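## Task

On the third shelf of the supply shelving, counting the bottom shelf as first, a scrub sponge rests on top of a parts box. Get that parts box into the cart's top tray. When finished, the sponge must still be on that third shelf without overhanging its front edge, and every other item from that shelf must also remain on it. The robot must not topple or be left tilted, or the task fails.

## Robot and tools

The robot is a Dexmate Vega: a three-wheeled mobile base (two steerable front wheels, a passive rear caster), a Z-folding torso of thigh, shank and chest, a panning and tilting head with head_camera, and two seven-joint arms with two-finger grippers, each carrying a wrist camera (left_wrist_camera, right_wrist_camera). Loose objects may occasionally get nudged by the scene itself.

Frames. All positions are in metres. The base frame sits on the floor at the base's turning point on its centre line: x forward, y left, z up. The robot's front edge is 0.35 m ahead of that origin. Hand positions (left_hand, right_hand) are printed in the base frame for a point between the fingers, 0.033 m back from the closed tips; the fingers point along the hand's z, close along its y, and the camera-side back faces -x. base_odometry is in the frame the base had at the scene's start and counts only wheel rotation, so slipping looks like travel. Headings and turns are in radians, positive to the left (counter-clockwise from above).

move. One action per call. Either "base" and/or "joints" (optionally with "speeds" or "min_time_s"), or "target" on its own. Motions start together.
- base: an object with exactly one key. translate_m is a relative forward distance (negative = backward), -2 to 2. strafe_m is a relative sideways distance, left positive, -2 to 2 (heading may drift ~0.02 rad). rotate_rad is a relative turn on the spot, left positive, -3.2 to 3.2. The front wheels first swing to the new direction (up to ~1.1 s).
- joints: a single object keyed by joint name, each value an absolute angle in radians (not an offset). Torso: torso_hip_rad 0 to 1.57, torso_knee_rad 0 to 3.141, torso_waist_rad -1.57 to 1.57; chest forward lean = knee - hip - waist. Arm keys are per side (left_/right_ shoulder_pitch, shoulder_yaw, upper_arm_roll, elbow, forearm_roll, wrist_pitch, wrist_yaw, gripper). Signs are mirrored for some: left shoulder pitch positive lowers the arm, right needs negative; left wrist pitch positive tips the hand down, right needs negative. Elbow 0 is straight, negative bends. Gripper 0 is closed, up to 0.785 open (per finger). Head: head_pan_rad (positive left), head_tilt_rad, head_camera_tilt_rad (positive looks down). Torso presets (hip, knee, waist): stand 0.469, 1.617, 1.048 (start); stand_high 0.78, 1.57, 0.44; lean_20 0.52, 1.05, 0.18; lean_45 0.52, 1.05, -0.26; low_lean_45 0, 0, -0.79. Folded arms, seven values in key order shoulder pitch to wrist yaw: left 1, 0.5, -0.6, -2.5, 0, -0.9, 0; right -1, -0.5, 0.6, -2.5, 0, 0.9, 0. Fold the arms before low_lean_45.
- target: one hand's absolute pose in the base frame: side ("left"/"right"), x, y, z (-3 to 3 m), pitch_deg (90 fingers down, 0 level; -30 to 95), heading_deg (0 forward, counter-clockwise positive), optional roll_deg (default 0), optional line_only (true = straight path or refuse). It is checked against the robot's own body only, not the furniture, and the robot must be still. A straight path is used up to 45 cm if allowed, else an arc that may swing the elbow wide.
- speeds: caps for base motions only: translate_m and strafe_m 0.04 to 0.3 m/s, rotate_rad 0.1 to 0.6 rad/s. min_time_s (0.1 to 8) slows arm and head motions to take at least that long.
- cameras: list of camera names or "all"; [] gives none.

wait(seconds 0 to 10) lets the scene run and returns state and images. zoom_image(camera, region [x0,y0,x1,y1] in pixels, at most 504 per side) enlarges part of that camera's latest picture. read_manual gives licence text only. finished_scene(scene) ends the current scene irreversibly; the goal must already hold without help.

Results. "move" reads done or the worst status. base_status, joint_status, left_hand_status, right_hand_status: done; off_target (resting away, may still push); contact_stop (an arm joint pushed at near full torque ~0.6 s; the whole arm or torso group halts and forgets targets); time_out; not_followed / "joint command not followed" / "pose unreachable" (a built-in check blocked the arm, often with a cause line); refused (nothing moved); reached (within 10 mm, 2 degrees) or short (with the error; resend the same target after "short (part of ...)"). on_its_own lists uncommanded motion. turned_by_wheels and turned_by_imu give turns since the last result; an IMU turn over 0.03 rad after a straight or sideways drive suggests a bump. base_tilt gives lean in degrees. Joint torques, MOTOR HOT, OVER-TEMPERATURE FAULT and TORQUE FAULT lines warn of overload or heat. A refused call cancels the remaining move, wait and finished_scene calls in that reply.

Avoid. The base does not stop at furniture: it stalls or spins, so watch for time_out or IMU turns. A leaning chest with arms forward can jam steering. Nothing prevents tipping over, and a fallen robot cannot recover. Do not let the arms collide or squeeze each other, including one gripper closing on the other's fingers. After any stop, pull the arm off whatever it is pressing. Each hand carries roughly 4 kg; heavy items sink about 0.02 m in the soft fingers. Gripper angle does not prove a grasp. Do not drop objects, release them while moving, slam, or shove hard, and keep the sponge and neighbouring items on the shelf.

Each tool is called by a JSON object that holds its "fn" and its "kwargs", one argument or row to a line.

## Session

{"fn": "move", "kwargs": {
  "joints": {"head_pan_rad": -0.9, "head_camera_tilt_rad": 0.25},
  "cameras": ["head_camera"]
}}

Scene clock: 1.27 s.
Joint torques (N m): left_arm=[7.67 1.01 1.07 -3.81 -0.11 -2.58 0.06] | right_arm=[-5.16 -0.34 1.26 -5.26 0.03 2.5 0.13]
move: done
base_odometry: x=+0.000 y=+0.000 heading=+0.000
turned_by_wheels: +0.000
turned_by_imu: +0.000
base_tilt: forward=+0.1 right=+0.3
base_status: not commanded
joint_positions: torso_hip_rad=+0.469 torso_knee_rad=+1.617 torso_waist_rad=+1.048 left_shoulder_pitch_rad=+2.198 left_shoulder_yaw_rad=+0.003 left_upper_arm_roll_rad=+0.005 left_elbow_rad=-1.088 left_forearm_roll_rad=-0.002 left_wrist_pitch_rad=-0.498 left_wrist_yaw_rad=-0.008 left_gripper_rad=+0.005 right_shoulder_pitch_rad=-2.186 right_shoulder_yaw_rad=+0.017 right_upper_arm_roll_rad=+0.012 right_elbow_rad=-1.116 right_forearm_roll_rad=-0.006 right_wrist_pitch_rad=+0.502 right_wrist_yaw_rad=+0.010 right_gripper_rad=+0.005 head_pan_rad=-0.899 head_tilt_rad=+0.000 head_camera_tilt_rad=+0.249
joint_status: all done
chest: x=-0.0111 y=+0.0000 z=+1.4155 quat_wxyz=(+0.999, +0.000, +0.050, +0.000) (m; base frame)
left_hand: x=+0.1936 y=+0.2243 z=+0.6017 quat_wxyz=(+0.416, +0.003, +0.909, -0.006) pitch_deg=+40.8 heading_deg=-0.9 roll_deg=-0.6 back=up (m; base frame)
right_hand: x=+0.2193 y=-0.2262 z=+0.6163 quat_wxyz=(+0.436, +0.005, +0.900, +0.003) pitch_deg=+38.2 heading_deg=+0.0 roll_deg=+0.7 back=up (m; base frame)
pictures: head_camera
camera_calibration:
head_camera: T_world_to_cam=[[-0.771324, -0.629171, 0.0959288, -0.174077], [-0.262702, 0.177452, -0.948419, 1.43223], [0.579695, -0.756739, -0.302158, 0.454848], [0, 0, 0, 1]] pos_world=[-0.0216932, -0.0194753, 1.51249]

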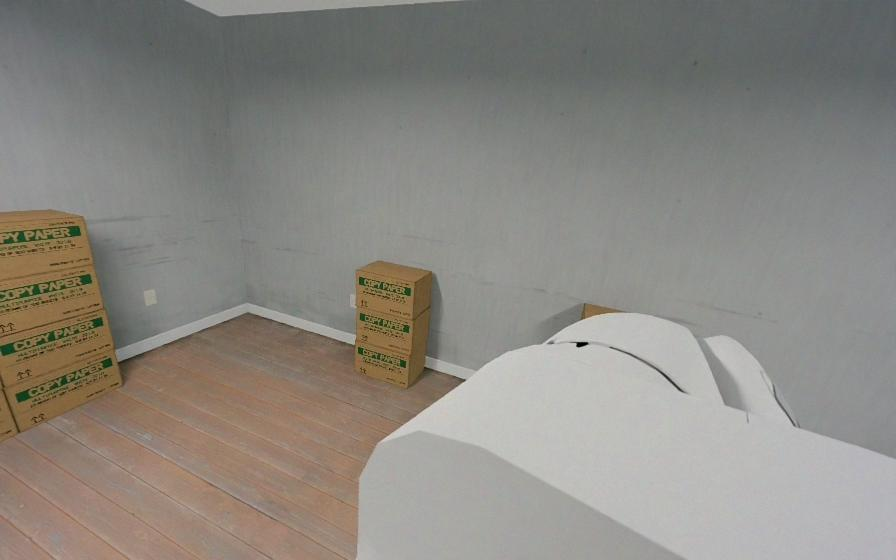

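{"fn": "move", "kwargs": {
  "joints": {"head_pan_rad": -2.6},
  "cameras": ["head_camera"]
}}

{"fn": "zoom_image", "kwargs": {
  "camera": "head_camera",
  "region": [300, 50, 700, 450]
}}

Scene clock: 3.53 s.
Joint torques (N m): left_arm=[7.81 1.18 0.97 -3.28 -0.13 -2.31 -0.02] | right_arm=[-6.31 2.6 0.06 -5.01 -0.17 3.05 -0.12]
move: done
base_odometry: x=+0.000 y=+0.000 heading=+0.000
turned_by_wheels: +0.000
turned_by_imu: +0.001
base_tilt: forward=+0.2 right=+0.3
base_status: not commanded
joint_positions: torso_hip_rad=+0.469 torso_knee_rad=+1.617 torso_waist_rad=+1.048 left_shoulder_pitch_rad=+2.198 left_shoulder_yaw_rad=+0.003 left_upper_arm_roll_rad=+0.005 left_elbow_rad=-1.088 left_forearm_roll_rad=-0.002 left_wrist_pitch_rad=-0.498 left_wrist_yaw_rad=-0.008 left_gripper_rad=+0.005 right_shoulder_pitch_rad=-2.186 right_shoulder_yaw_rad=+0.017 right_upper_arm_roll_rad=+0.012 right_elbow_rad=-1.116 right_forearm_roll_rad=-0.006 right_wrist_pitch_rad=+0.502 right_wrist_yaw_rad=+0.010 right_gripper_rad=+0.005 head_pan_rad=-2.599 head_tilt_rad=+0.000 head_camera_tilt_rad=+0.249
joint_status: all done
chest: x=-0.0111 y=+0.0000 z=+1.4155 quat_wxyz=(+0.999, +0.000, +0.050, +0.000) (m; base frame)
left_hand: x=+0.1936 y=+0.2243 z=+0.6017 quat_wxyz=(+0.416, +0.003, +0.909, -0.006) pitch_deg=+40.8 heading_deg=-0.9 roll_deg=-0.6 back=up (m; base frame)
right_hand: x=+0.2193 y=-0.2262 z=+0.6163 quat_wxyz=(+0.436, +0.005, +0.900, +0.003) pitch_deg=+38.2 heading_deg=+0.0 roll_deg=+0.7 back=up (m; base frame)
pictures: head_camera
camera_calibration:
head_camera: T_world_to_cam=[[-0.51936, 0.851635, 0.0705919, -0.116708], [0.0994728, 0.142293, -0.984814, 1.51447], [-0.848746, -0.504451, -0.158616, 0.130207], [0, 0, 0, 1]] pos_world=[-0.10075, -0.0504244, 1.52037]

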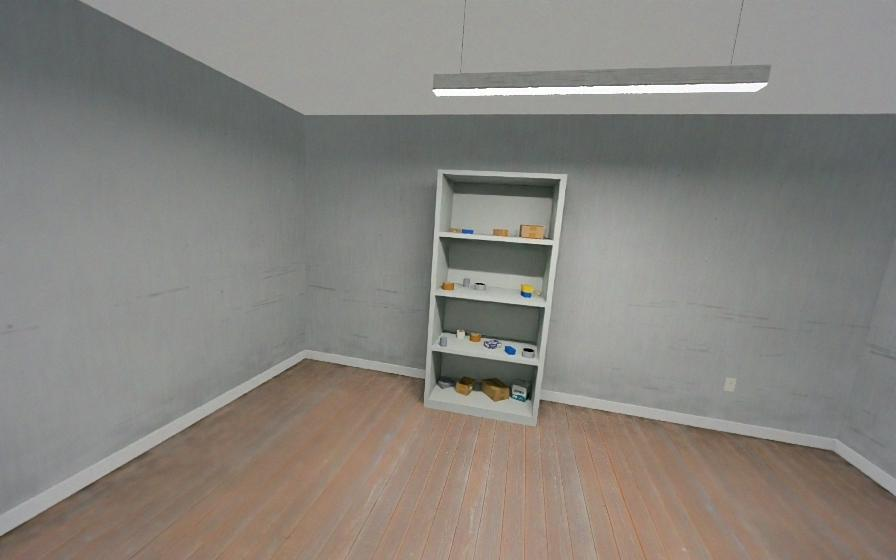

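Scaled by 1.260 from the camera's 896x560 image, which has a finer 960x600 frame.

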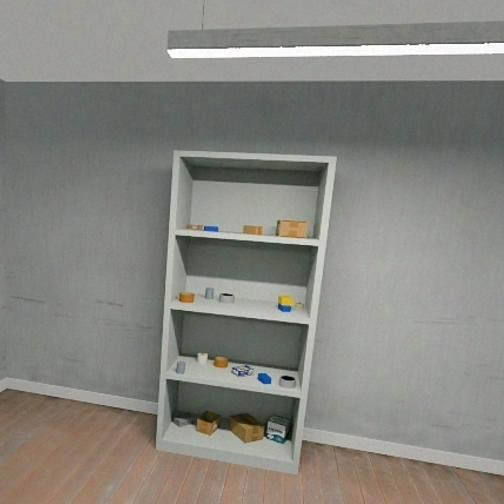

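{"fn": "move", "kwargs": {
  "base": {"rotate_rad": -2.784},
  "joints": {"right_shoulder_pitch_rad":-1.947,"right_shoulder_yaw_rad":-1.417,"right_upper_arm_roll_rad":-0.237,"right_elbow_rad":-2.57,"right_forearm_roll_rad":1.146,"right_wrist_pitch_rad":0.015,"right_wrist_yaw_rad":-0.858,"right_gripper_rad":0.45,"left_shoulder_pitch_rad":2.282,"left_shoulder_yaw_rad":0.919,"left_upper_arm_roll_rad":-0.817,"left_elbow_rad":-2.621,"left_forearm_roll_rad":-1.604,"left_wrist_pitch_rad":0.755,"left_wrist_yaw_rad":0.696,"head_pan_rad":0,"head_camera_tilt_rad":0.35},
  "min_time_s": 5.2,
  "cameras": ["head_camera"]
}}

Scene clock: 11.53 s.
Joint torques (N m): left_arm=[-1.19 12.57 -11.52 -3.96 0.62 -2 0.34] | right_arm=[12.4 -5.9 4.07 -9.36 -1.28 2.25 -0.54]
move: done
base_odometry: x=+0.000 y=+0.000 heading=-2.782
turned_by_wheels: -2.782
turned_by_imu: -2.704
base_tilt: forward=+0.1 right=+0.3
base_status: done
joint_positions: torso_hip_rad=+0.469 torso_knee_rad=+1.617 torso_waist_rad=+1.048 left_shoulder_pitch_rad=+2.282 left_shoulder_yaw_rad=+0.915 left_upper_arm_roll_rad=-0.814 left_elbow_rad=-2.616 left_forearm_roll_rad=-1.599 left_wrist_pitch_rad=+0.751 left_wrist_yaw_rad=+0.693 left_gripper_rad=+0.005 right_shoulder_pitch_rad=-1.948 right_shoulder_yaw_rad=-1.413 right_upper_arm_roll_rad=-0.236 right_elbow_rad=-2.566 right_forearm_roll_rad=+1.143 right_wrist_pitch_rad=+0.016 right_wrist_yaw_rad=-0.855 right_gripper_rad=+0.450 head_pan_rad=-0.001 head_tilt_rad=+0.000 head_camera_tilt_rad=+0.349
joint_status: all done
chest: x=-0.0111 y=+0.0000 z=+1.4155 quat_wxyz=(+0.999, +0.000, +0.050, +0.000) (m; base frame)
left_hand: x=+0.4813 y=+0.3404 z=+1.1383 quat_wxyz=(+0.500, -0.002, +0.866, -0.002) pitch_deg=+30.0 heading_deg=+0.0 roll_deg=-0.3 back=up (m; base frame)
right_hand: x=+0.5012 y=-0.1814 z=+1.0797 quat_wxyz=(+0.572, -0.070, +0.816, +0.050) pitch_deg=+19.9 heading_deg=+9.9 roll_deg=+0.0 back=up (m; base frame)
pictures: head_camera
camera_calibration:
head_camera: T_world_to_cam=[[0.0117989, -0.999798, 0.0162482, 0.00539316], [-0.430482, -0.0197453, -0.902383, 1.35081], [0.902522, 0.00365257, -0.430628, 0.670577], [0, 0, 0, 1]] pos_world=[-0.0237757, 0.0296149, 1.50763]

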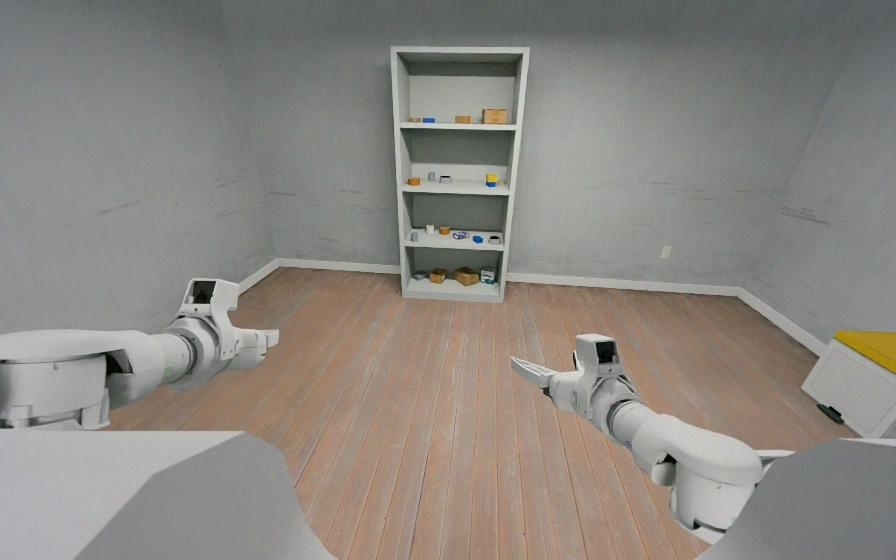

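{"fn": "move", "kwargs": {
  "base": {"rotate_rad": -0.04},
  "cameras": []
}}

{"fn": "move", "kwargs": {
  "base": {"strafe_m": -0.17},
  "cameras": []
}}

{"fn": "move", "kwargs": {
  "base": {"translate_m": 1.96},
  "joints": {"head_camera_tilt_rad": 0.5}
}}

{"fn": "zoom_image", "kwargs": {
  "camera": "right_wrist_camera",
  "region": [130, 100, 390, 260]
}}

{"fn": "zoom_image", "kwargs": {
  "camera": "head_camera",
  "region": [380, 200, 560, 320]
}}

Scene clock: 12.97 s.
Joint torques (N m): left_arm=[-1.39 11.7 -11.39 -4.25 0.65 -1.63 0.24] | right_arm=[10.97 -6.53 3.94 -8.24 -1.41 2.27 -0.4]
move: done
base_odometry: x=+0.000 y=+0.000 heading=-2.821
turned_by_wheels: -0.040
turned_by_imu: -0.038
base_tilt: forward=+0.2 right=+0.3
base_status: done
joint_positions: torso_hip_rad=+0.469 torso_knee_rad=+1.617 torso_waist_rad=+1.048 left_shoulder_pitch_rad=+2.282 left_shoulder_yaw_rad=+0.919 left_upper_arm_roll_rad=-0.816 left_elbow_rad=-2.621 left_forearm_roll_rad=-1.604 left_wrist_pitch_rad=+0.755 left_wrist_yaw_rad=+0.696 left_gripper_rad=+0.005 right_shoulder_pitch_rad=-1.947 right_shoulder_yaw_rad=-1.417 right_upper_arm_roll_rad=-0.237 right_elbow_rad=-2.569 right_forearm_roll_rad=+1.146 right_wrist_pitch_rad=+0.015 right_wrist_yaw_rad=-0.858 right_gripper_rad=+0.450 head_pan_rad=-0.001 head_tilt_rad=+0.000 head_camera_tilt_rad=+0.349
joint_status: not commanded
chest: x=-0.0111 y=+0.0000 z=+1.4155 quat_wxyz=(+0.999, +0.000, +0.050, +0.000) (m; base frame)
left_hand: x=+0.4803 y=+0.3377 z=+1.1390 quat_wxyz=(+0.500, +0.001, +0.866, -0.002) pitch_deg=+30.1 heading_deg=-0.3 roll_deg=-0.1 back=up (m; base frame)
right_hand: x=+0.5001 y=-0.1805 z=+1.0794 quat_wxyz=(+0.571, -0.071, +0.816, +0.050) pitch_deg=+20.1 heading_deg=+10.0 roll_deg=+0.0 back=up (m; base frame)
pictures: none
No camera images: "cameras" was empty.

Scene clock: 16.27 s.
Joint torques (N m): left_arm=[-0.1 11.35 -11.13 -3.16 0.73 -2.24 0.17] | right_arm=[12.53 -6.47 4.23 -7.77 -1.16 2.45 -0.54]
move: done
base_odometry: x=-0.053 y=+0.161 heading=-2.822
turned_by_wheels: -0.001
turned_by_imu: -0.001
base_tilt: forward=+0.2 right=+0.4
base_status: done
joint_positions: torso_hip_rad=+0.469 torso_knee_rad=+1.617 torso_waist_rad=+1.048 left_shoulder_pitch_rad=+2.282 left_shoulder_yaw_rad=+0.919 left_upper_arm_roll_rad=-0.817 left_elbow_rad=-2.621 left_forearm_roll_rad=-1.604 left_wrist_pitch_rad=+0.755 left_wrist_yaw_rad=+0.696 left_gripper_rad=+0.005 right_shoulder_pitch_rad=-1.947 right_shoulder_yaw_rad=-1.417 right_upper_arm_roll_rad=-0.237 right_elbow_rad=-2.570 right_forearm_roll_rad=+1.146 right_wrist_pitch_rad=+0.015 right_wrist_yaw_rad=-0.858 right_gripper_rad=+0.450 head_pan_rad=-0.001 head_tilt_rad=+0.000 head_camera_tilt_rad=+0.349
joint_status: not commanded
chest: x=-0.0110 y=+0.0000 z=+1.4155 quat_wxyz=(+0.999, +0.000, +0.050, +0.000) (m; base frame)
left_hand: x=+0.4803 y=+0.3375 z=+1.1390 quat_wxyz=(+0.499, +0.001, +0.866, -0.002) pitch_deg=+30.1 heading_deg=-0.3 roll_deg=-0.1 back=up (m; base frame)
right_hand: x=+0.5001 y=-0.1804 z=+1.0793 quat_wxyz=(+0.571, -0.071, +0.816, +0.050) pitch_deg=+20.1 heading_deg=+10.0 roll_deg=+0.0 back=up (m; base frame)
pictures: none
No camera images: "cameras" was empty.

Scene clock: 25.37 s.
Joint torques (N m): left_arm=[-1.22 11.04 -11.02 -2.81 0.75 -2.46 0.24] | right_arm=[10.69 -7.38 4.13 -8.49 -1.27 2.35 -0.27]
move: done
base_odometry: x=-1.915 y=-0.451 heading=-2.822
turned_by_wheels: +0.001
turned_by_imu: -0.005
base_tilt: forward=+0.1 right=+0.3
base_status: done
joint_positions: torso_hip_rad=+0.469 torso_knee_rad=+1.617 torso_waist_rad=+1.048 left_shoulder_pitch_rad=+2.282 left_shoulder_yaw_rad=+0.919 left_upper_arm_roll_rad=-0.817 left_elbow_rad=-2.621 left_forearm_roll_rad=-1.604 left_wrist_pitch_rad=+0.755 left_wrist_yaw_rad=+0.696 left_gripper_rad=+0.005 right_shoulder_pitch_rad=-1.947 right_shoulder_yaw_rad=-1.417 right_upper_arm_roll_rad=-0.237 right_elbow_rad=-2.570 right_forearm_roll_rad=+1.146 right_wrist_pitch_rad=+0.015 right_wrist_yaw_rad=-0.858 right_gripper_rad=+0.450 head_pan_rad=-0.001 head_tilt_rad=+0.000 head_camera_tilt_rad=+0.499
joint_status: all done
chest: x=-0.0109 y=+0.0000 z=+1.4155 quat_wxyz=(+0.999, +0.000, +0.050, +0.000) (m; base frame)
left_hand: x=+0.4804 y=+0.3375 z=+1.1389 quat_wxyz=(+0.499, +0.001, +0.866, -0.002) pitch_deg=+30.1 heading_deg=-0.3 roll_deg=-0.1 back=up (m; base frame)
right_hand: x=+0.5001 y=-0.1804 z=+1.0792 quat_wxyz=(+0.571, -0.071, +0.816, +0.050) pitch_deg=+20.1 heading_deg=+10.0 roll_deg=+0.0 back=up (m; base frame)
pictures: head_camera, left_wrist_camera, right_wrist_camera
camera_calibration:
head_camera: T_world_to_cam=[[0.0142626, -0.999798, 0.0141844, 0.00863525], [-0.560722, -0.0197427, -0.827769, 1.23014], [0.827881, 0.00385263, -0.56089, 0.857634], [0, 0, 0, 1]] pos_world=[-0.0203774, 0.0296156, 1.49919]
left_wrist_camera: T_world_to_cam=[[-0.00730757, -0.999476, 0.0315205, 0.301096], [-0.57769, -0.0215096, -0.815972, 1.27692], [0.816223, -0.0241719, -0.577231, 0.427035], [0, 0, 0, 1]] pos_world=[0.391311, 0.338727, 1.27894]
right_wrist_camera: T_world_to_cam=[[0.132316, -0.990685, 0.0321947, -0.287501], [-0.474286, -0.0917994, -0.875572, 1.21705], [0.870371, 0.100582, -0.482014, 0.258019], [0, 0, 0, 1]] pos_world=[0.3907, -0.19905, 1.19924]

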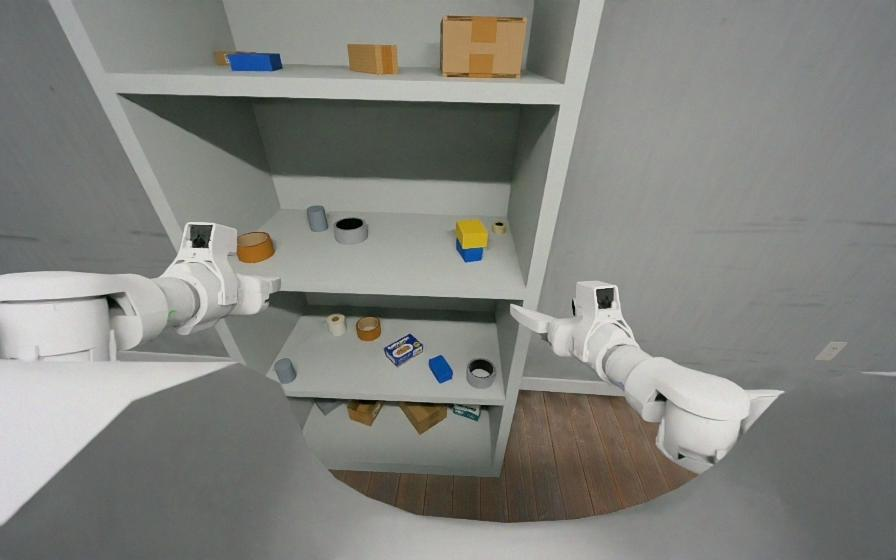

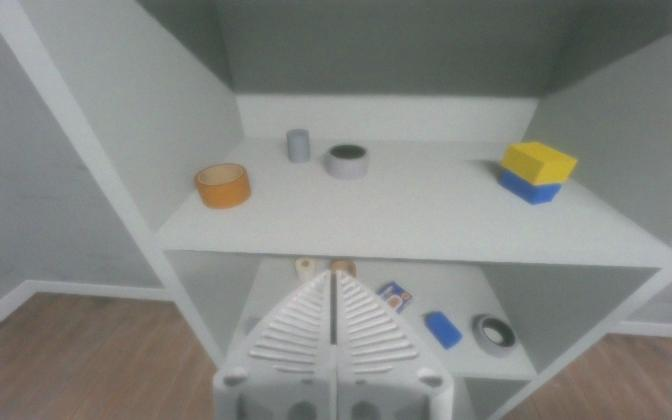

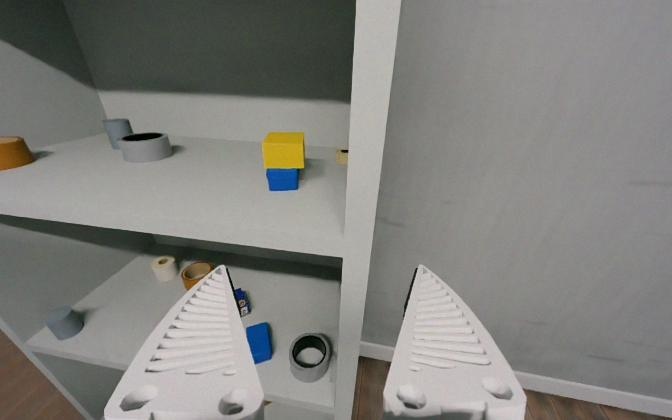

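Scaled by 1.938 from the camera's 672x420 image, which has a finer 960x600 frame.

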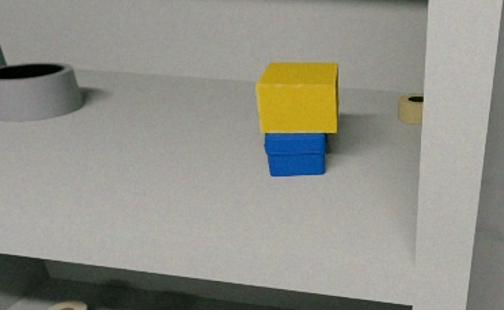

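Scaled by 2.800 from the camera's 896x560 image, which has a finer 960x600 frame.

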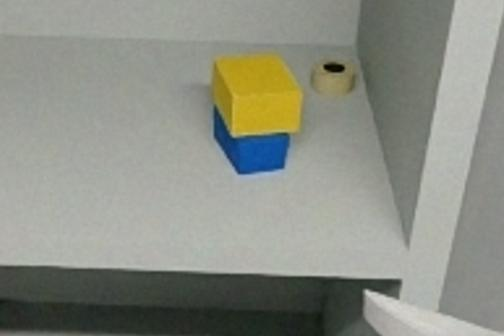

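{"fn": "move", "kwargs": {
  "target": {"side":"right","x":0.51,"y":-0.10,"z":1.11,"pitch_deg":20,"heading_deg":15},
  "cameras": []
}}

{"fn": "move", "kwargs": {
  "base": {"translate_m": 0.13}
}}

{"fn": "zoom_image", "kwargs": {
  "camera": "right_wrist_camera",
  "region": [180, 100, 520, 400]
}}

Scene clock: 29.80 s.
Joint torques (N m): left_arm=[-1.7 11.45 -10.86 -3.08 0.92 -2.63 0.08] | right_arm=[13.39 -2.94 4.39 -10.52 -0.8 1.47 -0.22]
move: done
base_odometry: x=-1.915 y=-0.451 heading=-2.822
turned_by_wheels: +0.000
turned_by_imu: +0.001
base_tilt: forward=+0.2 right=+0.3
base_status: not commanded
joint_positions: torso_hip_rad=+0.469 torso_knee_rad=+1.617 torso_waist_rad=+1.048 left_shoulder_pitch_rad=+2.282 left_shoulder_yaw_rad=+0.919 left_upper_arm_roll_rad=-0.817 left_elbow_rad=-2.621 left_forearm_roll_rad=-1.604 left_wrist_pitch_rad=+0.755 left_wrist_yaw_rad=+0.696 left_gripper_rad=+0.005 right_shoulder_pitch_rad=-1.595 right_shoulder_yaw_rad=-1.154 right_upper_arm_roll_rad=-0.439 right_elbow_rad=-2.650 right_forearm_roll_rad=+1.162 right_wrist_pitch_rad=-0.345 right_wrist_yaw_rad=-0.911 right_gripper_rad=+0.450 head_pan_rad=-0.001 head_tilt_rad=+0.000 head_camera_tilt_rad=+0.499
joint_status: not commanded
chest: x=-0.0109 y=+0.0000 z=+1.4155 quat_wxyz=(+0.999, +0.000, +0.050, +0.000) (m; base frame)
left_hand: x=+0.4804 y=+0.3375 z=+1.1389 quat_wxyz=(+0.499, +0.001, +0.866, -0.002) pitch_deg=+30.1 heading_deg=-0.3 roll_deg=-0.1 back=up (m; base frame)
right_hand: x=+0.5099 y=-0.1017 z=+1.1089 quat_wxyz=(+0.568, -0.106, +0.813, +0.074) pitch_deg=+20.1 heading_deg=+14.9 roll_deg=+0.0 back=up (m; base frame)
right_hand_status: reached (straight line, planned for 1.5 s): 2 mm and 0.1 deg off.
pictures: none
No camera images: "cameras" was empty.

Scene clock: 31.70 s.
Joint torques (N m): left_arm=[-0.96 11.1 -11.26 -2.9 0.78 -2.52 0.25] | right_arm=[12.08 -1.3 2.84 -11.04 -0.91 2.47 -0.26]
move: done
base_odometry: x=-2.039 y=-0.492 heading=-2.821
turned_by_wheels: +0.001
turned_by_imu: +0.001
base_tilt: forward=+0.2 right=+0.3
base_status: done
joint_positions: torso_hip_rad=+0.469 torso_knee_rad=+1.617 torso_waist_rad=+1.048 left_shoulder_pitch_rad=+2.282 left_shoulder_yaw_rad=+0.919 left_upper_arm_roll_rad=-0.817 left_elbow_rad=-2.621 left_forearm_roll_rad=-1.604 left_wrist_pitch_rad=+0.755 left_wrist_yaw_rad=+0.696 left_gripper_rad=+0.005 right_shoulder_pitch_rad=-1.590 right_shoulder_yaw_rad=-1.150 right_upper_arm_roll_rad=-0.442 right_elbow_rad=-2.651 right_forearm_roll_rad=+1.162 right_wrist_pitch_rad=-0.350 right_wrist_yaw_rad=-0.912 right_gripper_rad=+0.450 head_pan_rad=-0.001 head_tilt_rad=+0.000 head_camera_tilt_rad=+0.499
joint_status: not commanded
chest: x=-0.0109 y=+0.0000 z=+1.4155 quat_wxyz=(+0.999, +0.000, +0.050, +0.000) (m; base frame)
left_hand: x=+0.4804 y=+0.3375 z=+1.1389 quat_wxyz=(+0.499, +0.001, +0.866, -0.002) pitch_deg=+30.1 heading_deg=-0.3 roll_deg=-0.1 back=up (m; base frame)
right_hand: x=+0.5100 y=-0.1002 z=+1.1096 quat_wxyz=(+0.568, -0.107, +0.812, +0.075) pitch_deg=+20.0 heading_deg=+15.0 roll_deg=+0.0 back=up (m; base frame)
pictures: head_camera, left_wrist_camera, right_wrist_camera
camera_calibration:
head_camera: T_world_to_cam=[[0.0142638, -0.999798, 0.0141822, 0.00863862], [-0.56079, -0.0197419, -0.827723, 1.23007], [0.827835, 0.00385326, -0.560958, 0.857735], [0, 0, 0, 1]] pos_world=[-0.0203778, 0.0296156, 1.49918]
left_wrist_camera: T_world_to_cam=[[-0.00730469, -0.999476, 0.03152, 0.301099], [-0.577756, -0.0215089, -0.815926, 1.27681], [0.816177, -0.0241709, -0.577297, 0.427079], [0, 0, 0, 1]] pos_world=[0.391311, 0.338727, 1.27884]
right_wrist_camera: T_world_to_cam=[[0.218464, -0.97531, 0.032299, -0.252919], [-0.463825, -0.132901, -0.875902, 1.24656], [0.858568, 0.176372, -0.481408, 0.269018], [0, 0, 0, 1]] pos_world=[0.40247, -0.128452, 1.22954]

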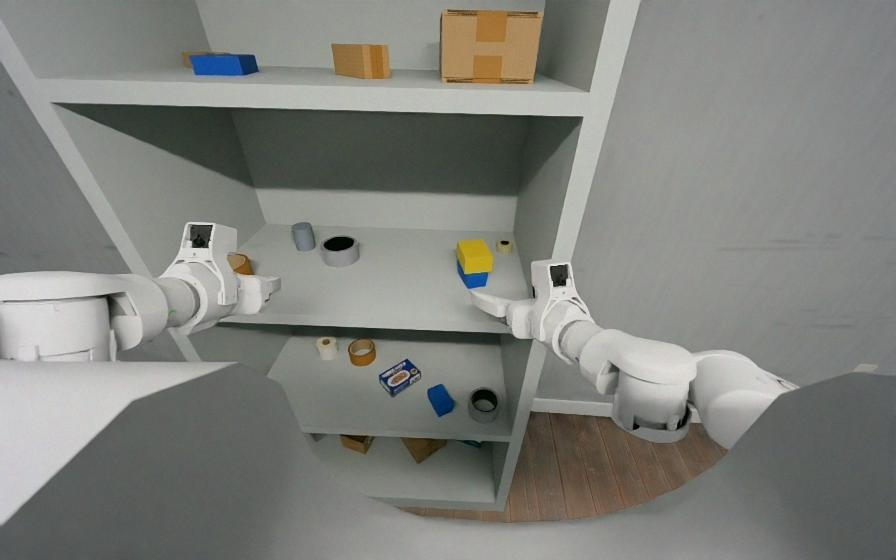

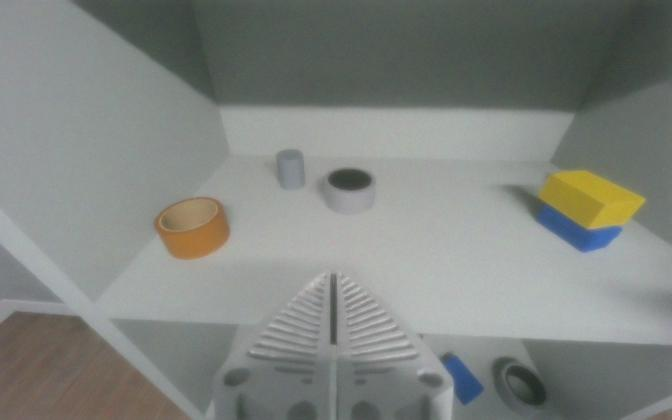

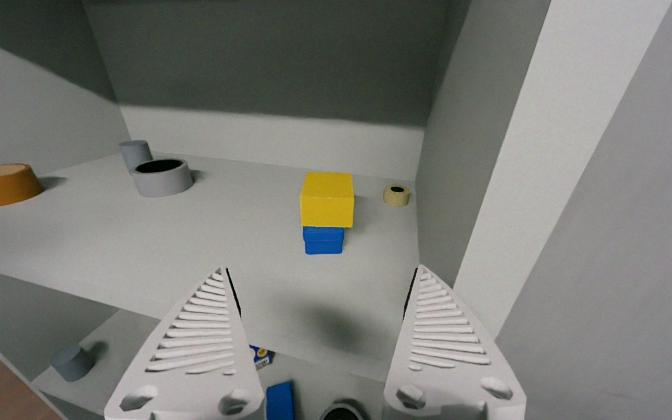

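Scaled by 1.482 from the camera's 672x420 image, which has a finer 960x600 frame.

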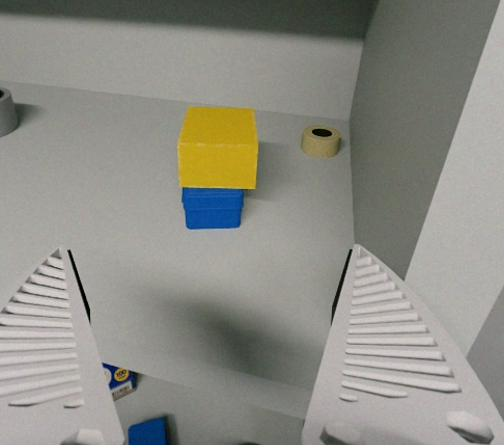

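{"fn": "move", "kwargs": {
  "target": {"side":"right","x":0.692,"y":-0.06,"z":1.086,"pitch_deg":18,"heading_deg":13,"line_only":true},
  "cameras": ["right_wrist_camera"]
}}

{"fn": "move", "kwargs": {
  "joints": {"right_gripper_rad":0.18},
  "cameras": ["right_wrist_camera","left_wrist_camera"]
}}

{"fn": "zoom_image", "kwargs": {
  "camera": "left_wrist_camera",
  "region": [472, 120, 672, 260]
}}

Scene clock: 36.37 s.
Joint torques (N m): left_arm=[-1.57 12.81 -11.26 -4.3 0.74 -2.6 0.14] | right_arm=[20.82 1.3 5.32 -7.14 -0.96 3.08 0.24]
move: done
base_odometry: x=-2.039 y=-0.492 heading=-2.821
turned_by_wheels: +0.000
turned_by_imu: +0.001
base_tilt: forward=+0.1 right=+0.3
base_status: not commanded
joint_positions: torso_hip_rad=+0.469 torso_knee_rad=+1.617 torso_waist_rad=+1.048 left_shoulder_pitch_rad=+2.282 left_shoulder_yaw_rad=+0.919 left_upper_arm_roll_rad=-0.817 left_elbow_rad=-2.621 left_forearm_roll_rad=-1.604 left_wrist_pitch_rad=+0.755 left_wrist_yaw_rad=+0.696 left_gripper_rad=+0.005 right_shoulder_pitch_rad=-1.086 right_shoulder_yaw_rad=-0.682 right_upper_arm_roll_rad=-0.722 right_elbow_rad=-2.038 right_forearm_roll_rad=+0.994 right_wrist_pitch_rad=-0.479 right_wrist_yaw_rad=-0.714 right_gripper_rad=+0.450 head_pan_rad=-0.001 head_tilt_rad=+0.000 head_camera_tilt_rad=+0.499
joint_status: not commanded
chest: x=-0.0109 y=+0.0000 z=+1.4155 quat_wxyz=(+0.999, +0.000, +0.050, +0.000) (m; base frame)
left_hand: x=+0.4804 y=+0.3375 z=+1.1389 quat_wxyz=(+0.499, +0.001, +0.866, -0.002) pitch_deg=+30.1 heading_deg=-0.3 roll_deg=-0.1 back=up (m; base frame)
right_hand: x=+0.6905 y=-0.0608 z=+1.0857 quat_wxyz=(+0.584, -0.091, +0.804, +0.066) pitch_deg=+18.0 heading_deg=+13.0 roll_deg=+0.0 back=up (m; base frame)
right_hand_status: reached (straight line, planned for 2.4 s): 2 mm and 0.1 deg off.
pictures: right_wrist_camera
camera_calibration:
right_wrist_camera: T_world_to_cam=[[0.183157, -0.982616, 0.0303236, -0.22695], [-0.438251, -0.109222, -0.892192, 1.31618], [0.879994, 0.150122, -0.450637, 0.0457659], [0, 0, 0, 1]] pos_world=[0.578113, -0.0861191, 1.20179]

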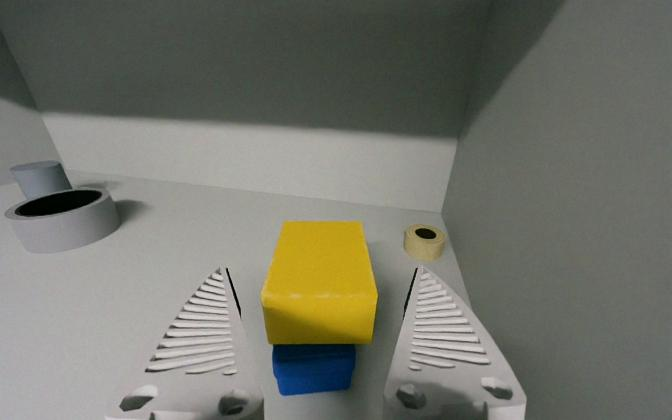

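Scene clock: 37.17 s.
Joint torques (N m): left_arm=[-1.9 11.02 -11.16 -2.9 0.7 -2.44 0.11] | right_arm=[20.7 1.58 5.37 -6.47 -1.14 2.31 0.14]
move: done
base_odometry: x=-2.039 y=-0.492 heading=-2.821
turned_by_wheels: +0.000
turned_by_imu: +0.000
base_tilt: forward=+0.2 right=+0.3
base_status: not commanded
joint_positions: torso_hip_rad=+0.469 torso_knee_rad=+1.617 torso_waist_rad=+1.048 left_shoulder_pitch_rad=+2.282 left_shoulder_yaw_rad=+0.919 left_upper_arm_roll_rad=-0.817 left_elbow_rad=-2.621 left_forearm_roll_rad=-1.604 left_wrist_pitch_rad=+0.755 left_wrist_yaw_rad=+0.696 left_gripper_rad=+0.005 right_shoulder_pitch_rad=-1.083 right_shoulder_yaw_rad=-0.679 right_upper_arm_roll_rad=-0.723 right_elbow_rad=-2.033 right_forearm_roll_rad=+0.992 right_wrist_pitch_rad=-0.479 right_wrist_yaw_rad=-0.713 right_gripper_rad=+0.180 head_pan_rad=-0.001 head_tilt_rad=+0.000 head_camera_tilt_rad=+0.499
joint_status: all done
chest: x=-0.0109 y=+0.0000 z=+1.4155 quat_wxyz=(+0.999, +0.000, +0.050, +0.000) (m; base frame)
left_hand: x=+0.4804 y=+0.3375 z=+1.1389 quat_wxyz=(+0.499, +0.001, +0.866, -0.002) pitch_deg=+30.1 heading_deg=-0.3 roll_deg=-0.1 back=up (m; base frame)
right_hand: x=+0.6916 y=-0.0602 z=+1.0856 quat_wxyz=(+0.584, -0.092, +0.804, +0.066) pitch_deg=+18.0 heading_deg=+13.0 roll_deg=+0.0 back=up (m; base frame)
pictures: left_wrist_camera, right_wrist_camera
camera_calibration:
left_wrist_camera: T_world_to_cam=[[-0.00730469, -0.999476, 0.03152, 0.301099], [-0.577756, -0.0215089, -0.815926, 1.27681], [0.816177, -0.0241709, -0.577297, 0.427079], [0, 0, 0, 1]] pos_world=[0.391311, 0.338727, 1.27884]
right_wrist_camera: T_world_to_cam=[[0.183374, -0.982568, 0.0305633, -0.227049], [-0.438106, -0.109516, -0.892227, 1.31652], [0.880021, 0.150222, -0.450551, 0.0446545], [0, 0, 0, 1]] pos_world=[0.579113, -0.0856192, 1.20169]

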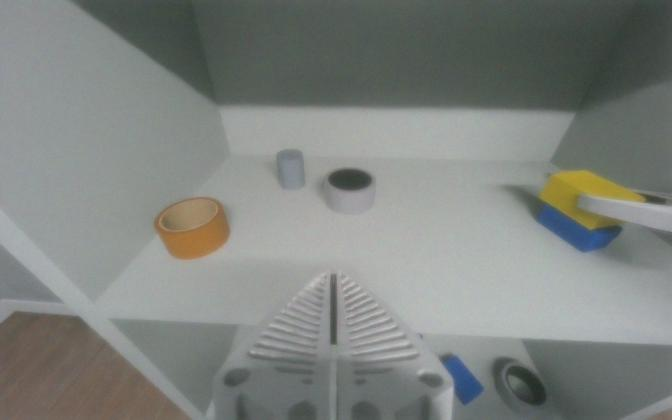

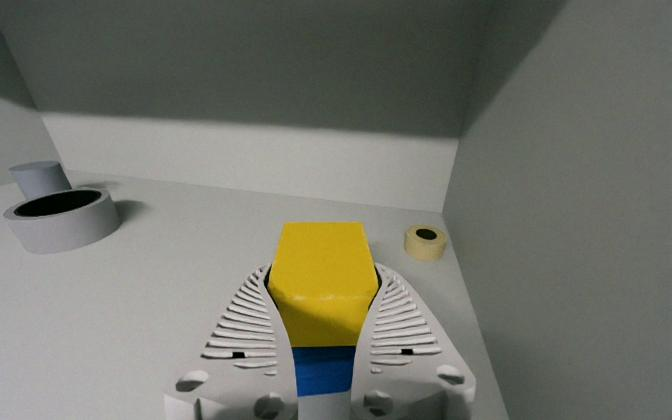

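Scaled by 2.520 from the camera's 672x420 image, which has a finer 960x600 frame.

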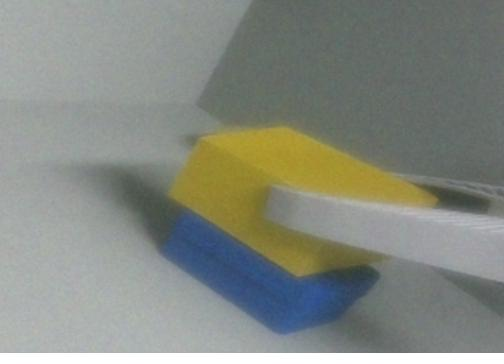

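{"fn": "move", "kwargs": {
  "target": {"side":"right","x":0.695,"y":-0.03,"z":1.13,"pitch_deg":18,"heading_deg":13,"line_only":true},
  "cameras": []
}}

{"fn": "move", "kwargs": {
  "target": {"side":"right","x":0.70,"y":0.075,"z":1.09,"pitch_deg":18,"heading_deg":13,"line_only":true},
  "cameras": ["right_wrist_camera"]
}}

{"fn": "move", "kwargs": {
  "target": {"side":"right","x":0.70,"y":0.075,"z":1.046,"pitch_deg":18,"heading_deg":13,"line_only":true}
}}

{"fn": "zoom_image", "kwargs": {
  "camera": "left_wrist_camera",
  "region": [400, 120, 672, 300]
}}

Scene clock: 39.97 s.
Joint torques (N m): left_arm=[-0.41 10.57 -11.36 -3.55 0.7 -2.33 0.17] | right_arm=[21.32 2.1 10 -11.21 -0.85 2.81 -0.41]
move: done
base_odometry: x=-2.039 y=-0.492 heading=-2.821
turned_by_wheels: +0.000
turned_by_imu: +0.001
base_tilt: forward=+0.2 right=+0.3
base_status: not commanded
joint_positions: torso_hip_rad=+0.469 torso_knee_rad=+1.617 torso_waist_rad=+1.048 left_shoulder_pitch_rad=+2.282 left_shoulder_yaw_rad=+0.919 left_upper_arm_roll_rad=-0.817 left_elbow_rad=-2.621 left_forearm_roll_rad=-1.604 left_wrist_pitch_rad=+0.755 left_wrist_yaw_rad=+0.696 left_gripper_rad=+0.005 right_shoulder_pitch_rad=-1.000 right_shoulder_yaw_rad=-0.599 right_upper_arm_roll_rad=-0.720 right_elbow_rad=-2.067 right_forearm_roll_rad=+1.056 right_wrist_pitch_rad=-0.597 right_wrist_yaw_rad=-0.816 right_gripper_rad=+0.180 head_pan_rad=-0.001 head_tilt_rad=+0.000 head_camera_tilt_rad=+0.499
joint_status: not commanded
chest: x=-0.0109 y=+0.0000 z=+1.4155 quat_wxyz=(+0.999, +0.000, +0.050, +0.000) (m; base frame)
left_hand: x=+0.4804 y=+0.3375 z=+1.1389 quat_wxyz=(+0.499, +0.001, +0.866, -0.002) pitch_deg=+30.1 heading_deg=-0.3 roll_deg=-0.1 back=up (m; base frame)
right_hand: x=+0.6948 y=-0.0314 z=+1.1270 quat_wxyz=(+0.583, -0.092, +0.804, +0.066) pitch_deg=+18.1 heading_deg=+13.0 roll_deg=+0.0 back=up (m; base frame)
right_hand_status: reached (straight line, planned for 0.7 s): 3 mm and 0.1 deg off.
pictures: none
No camera images: "cameras" was empty.

Scene clock: 42.70 s.
Joint torques (N m): left_arm=[-1.66 11.32 -11.24 -4.07 0.82 -2.6 0.17] | right_arm=[22.14 4.57 2.79 -7.33 -1.25 3.56 -0.54]
move: done
base_odometry: x=-2.039 y=-0.492 heading=-2.821
turned_by_wheels: +0.000
turned_by_imu: +0.001
base_tilt: forward=+0.2 right=+0.3
base_status: not commanded
joint_positions: torso_hip_rad=+0.469 torso_knee_rad=+1.617 torso_waist_rad=+1.048 left_shoulder_pitch_rad=+2.282 left_shoulder_yaw_rad=+0.919 left_upper_arm_roll_rad=-0.817 left_elbow_rad=-2.621 left_forearm_roll_rad=-1.604 left_wrist_pitch_rad=+0.755 left_wrist_yaw_rad=+0.696 left_gripper_rad=+0.005 right_shoulder_pitch_rad=-0.929 right_shoulder_yaw_rad=-0.316 right_upper_arm_roll_rad=-0.914 right_elbow_rad=-1.805 right_forearm_roll_rad=+0.890 right_wrist_pitch_rad=-0.510 right_wrist_yaw_rad=-0.870 right_gripper_rad=+0.180 head_pan_rad=-0.001 head_tilt_rad=+0.000 head_camera_tilt_rad=+0.499
joint_status: not commanded
chest: x=-0.0109 y=+0.0000 z=+1.4155 quat_wxyz=(+0.999, +0.000, +0.050, +0.000) (m; base frame)
left_hand: x=+0.4804 y=+0.3375 z=+1.1389 quat_wxyz=(+0.499, +0.001, +0.866, -0.002) pitch_deg=+30.1 heading_deg=-0.3 roll_deg=-0.1 back=up (m; base frame)
right_hand: x=+0.7000 y=+0.0727 z=+1.0900 quat_wxyz=(+0.584, -0.091, +0.804, +0.067) pitch_deg=+18.1 heading_deg=+13.0 roll_deg=+0.0 back=up (m; base frame)
right_hand_status: reached (straight line, planned for 1.3 s): 2 mm and 0.1 deg off.
pictures: right_wrist_camera
camera_calibration:
right_wrist_camera: T_world_to_cam=[[0.183085, -0.982637, 0.0300667, -0.0973864], [-0.438611, -0.109017, -0.89204, 1.33877], [0.87983, 0.150131, -0.450955, 0.0197965], [0, 0, 0, 1]] pos_world=[0.587613, 0.0472809, 1.20609]

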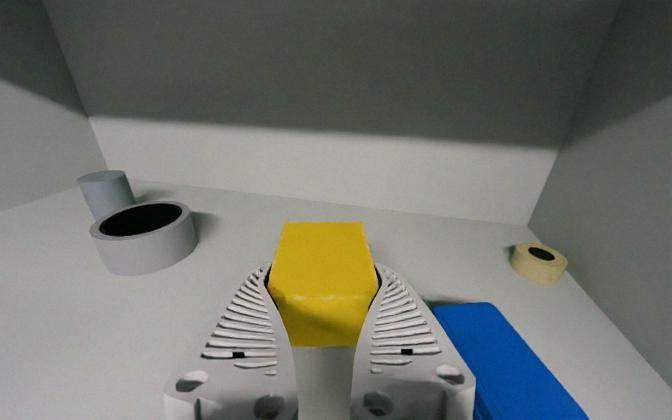

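Scene clock: 44.63 s.
Joint torques (N m): left_arm=[-1.42 10.81 -10.96 -3.04 0.68 -2.42 0.17] | right_arm=[11.89 5.12 2.9 -6.85 -1.15 3.77 0.17]
move: done
base_odometry: x=-2.039 y=-0.492 heading=-2.821
turned_by_wheels: +0.000
turned_by_imu: +0.000
base_tilt: forward=+0.2 right=+0.3
base_status: not commanded
joint_positions: torso_hip_rad=+0.469 torso_knee_rad=+1.617 torso_waist_rad=+1.048 left_shoulder_pitch_rad=+2.282 left_shoulder_yaw_rad=+0.919 left_upper_arm_roll_rad=-0.817 left_elbow_rad=-2.621 left_forearm_roll_rad=-1.604 left_wrist_pitch_rad=+0.755 left_wrist_yaw_rad=+0.696 left_gripper_rad=+0.005 right_shoulder_pitch_rad=-0.961 right_shoulder_yaw_rad=-0.307 right_upper_arm_roll_rad=-0.959 right_elbow_rad=-1.703 right_forearm_roll_rad=+0.823 right_wrist_pitch_rad=-0.399 right_wrist_yaw_rad=-0.811 right_gripper_rad=+0.180 head_pan_rad=-0.001 head_tilt_rad=+0.000 head_camera_tilt_rad=+0.499
joint_status: not commanded
chest: x=-0.0109 y=+0.0000 z=+1.4155 quat_wxyz=(+0.999, +0.000, +0.050, +0.000) (m; base frame)
left_hand: x=+0.4804 y=+0.3375 z=+1.1389 quat_wxyz=(+0.499, +0.001, +0.866, -0.002) pitch_deg=+30.1 heading_deg=-0.3 roll_deg=-0.1 back=up (m; base frame)
right_hand: x=+0.7002 y=+0.0747 z=+1.0479 quat_wxyz=(+0.584, -0.091, +0.804, +0.066) pitch_deg=+18.0 heading_deg=+13.0 roll_deg=+0.0 back=up (m; base frame)
right_hand_status: reached (straight line, planned for 0.7 s): 2 mm and 0.0 deg off.
pictures: head_camera, left_wrist_camera, right_wrist_camera
camera_calibration:
head_camera: T_world_to_cam=[[0.0143459, -0.999797, 0.0141252, 0.0087261], [-0.560788, -0.0197407, -0.827724, 1.23007], [0.827835, 0.00395325, -0.560958, 0.857732], [0, 0, 0, 1]] pos_world=[-0.020378, 0.029616, 1.49919]
left_wrist_camera: T_world_to_cam=[[-0.00730469, -0.999476, 0.03152, 0.301099], [-0.577756, -0.0215089, -0.815926, 1.27681], [0.816177, -0.0241709, -0.577297, 0.427079], [0, 0, 0, 1]] pos_world=[0.391311, 0.338727, 1.27884]
right_wrist_camera: T_world_to_cam=[[0.182956, -0.982649, 0.0304599, -0.0944534], [-0.437952, -0.109202, -0.892341, 1.30137], [0.880184, 0.14992, -0.450333, -0.000559064], [0, 0, 0, 1]] pos_world=[0.587712, 0.0493812, 1.16389]

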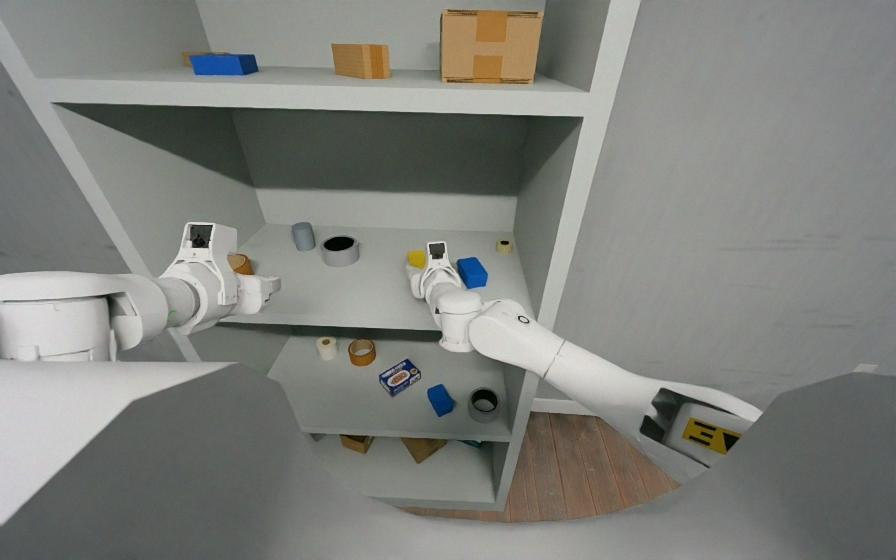

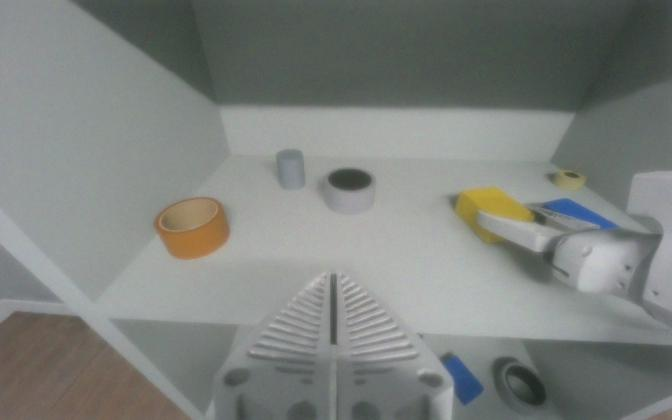

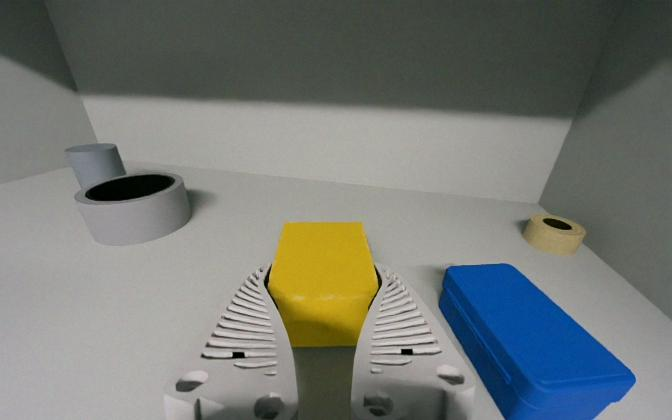

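Scaled by 1.853 from the camera's 672x420 image, which has a finer 960x600 frame.

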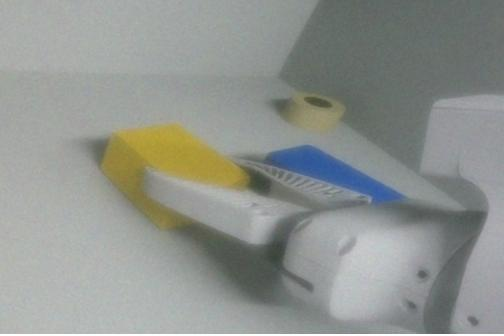

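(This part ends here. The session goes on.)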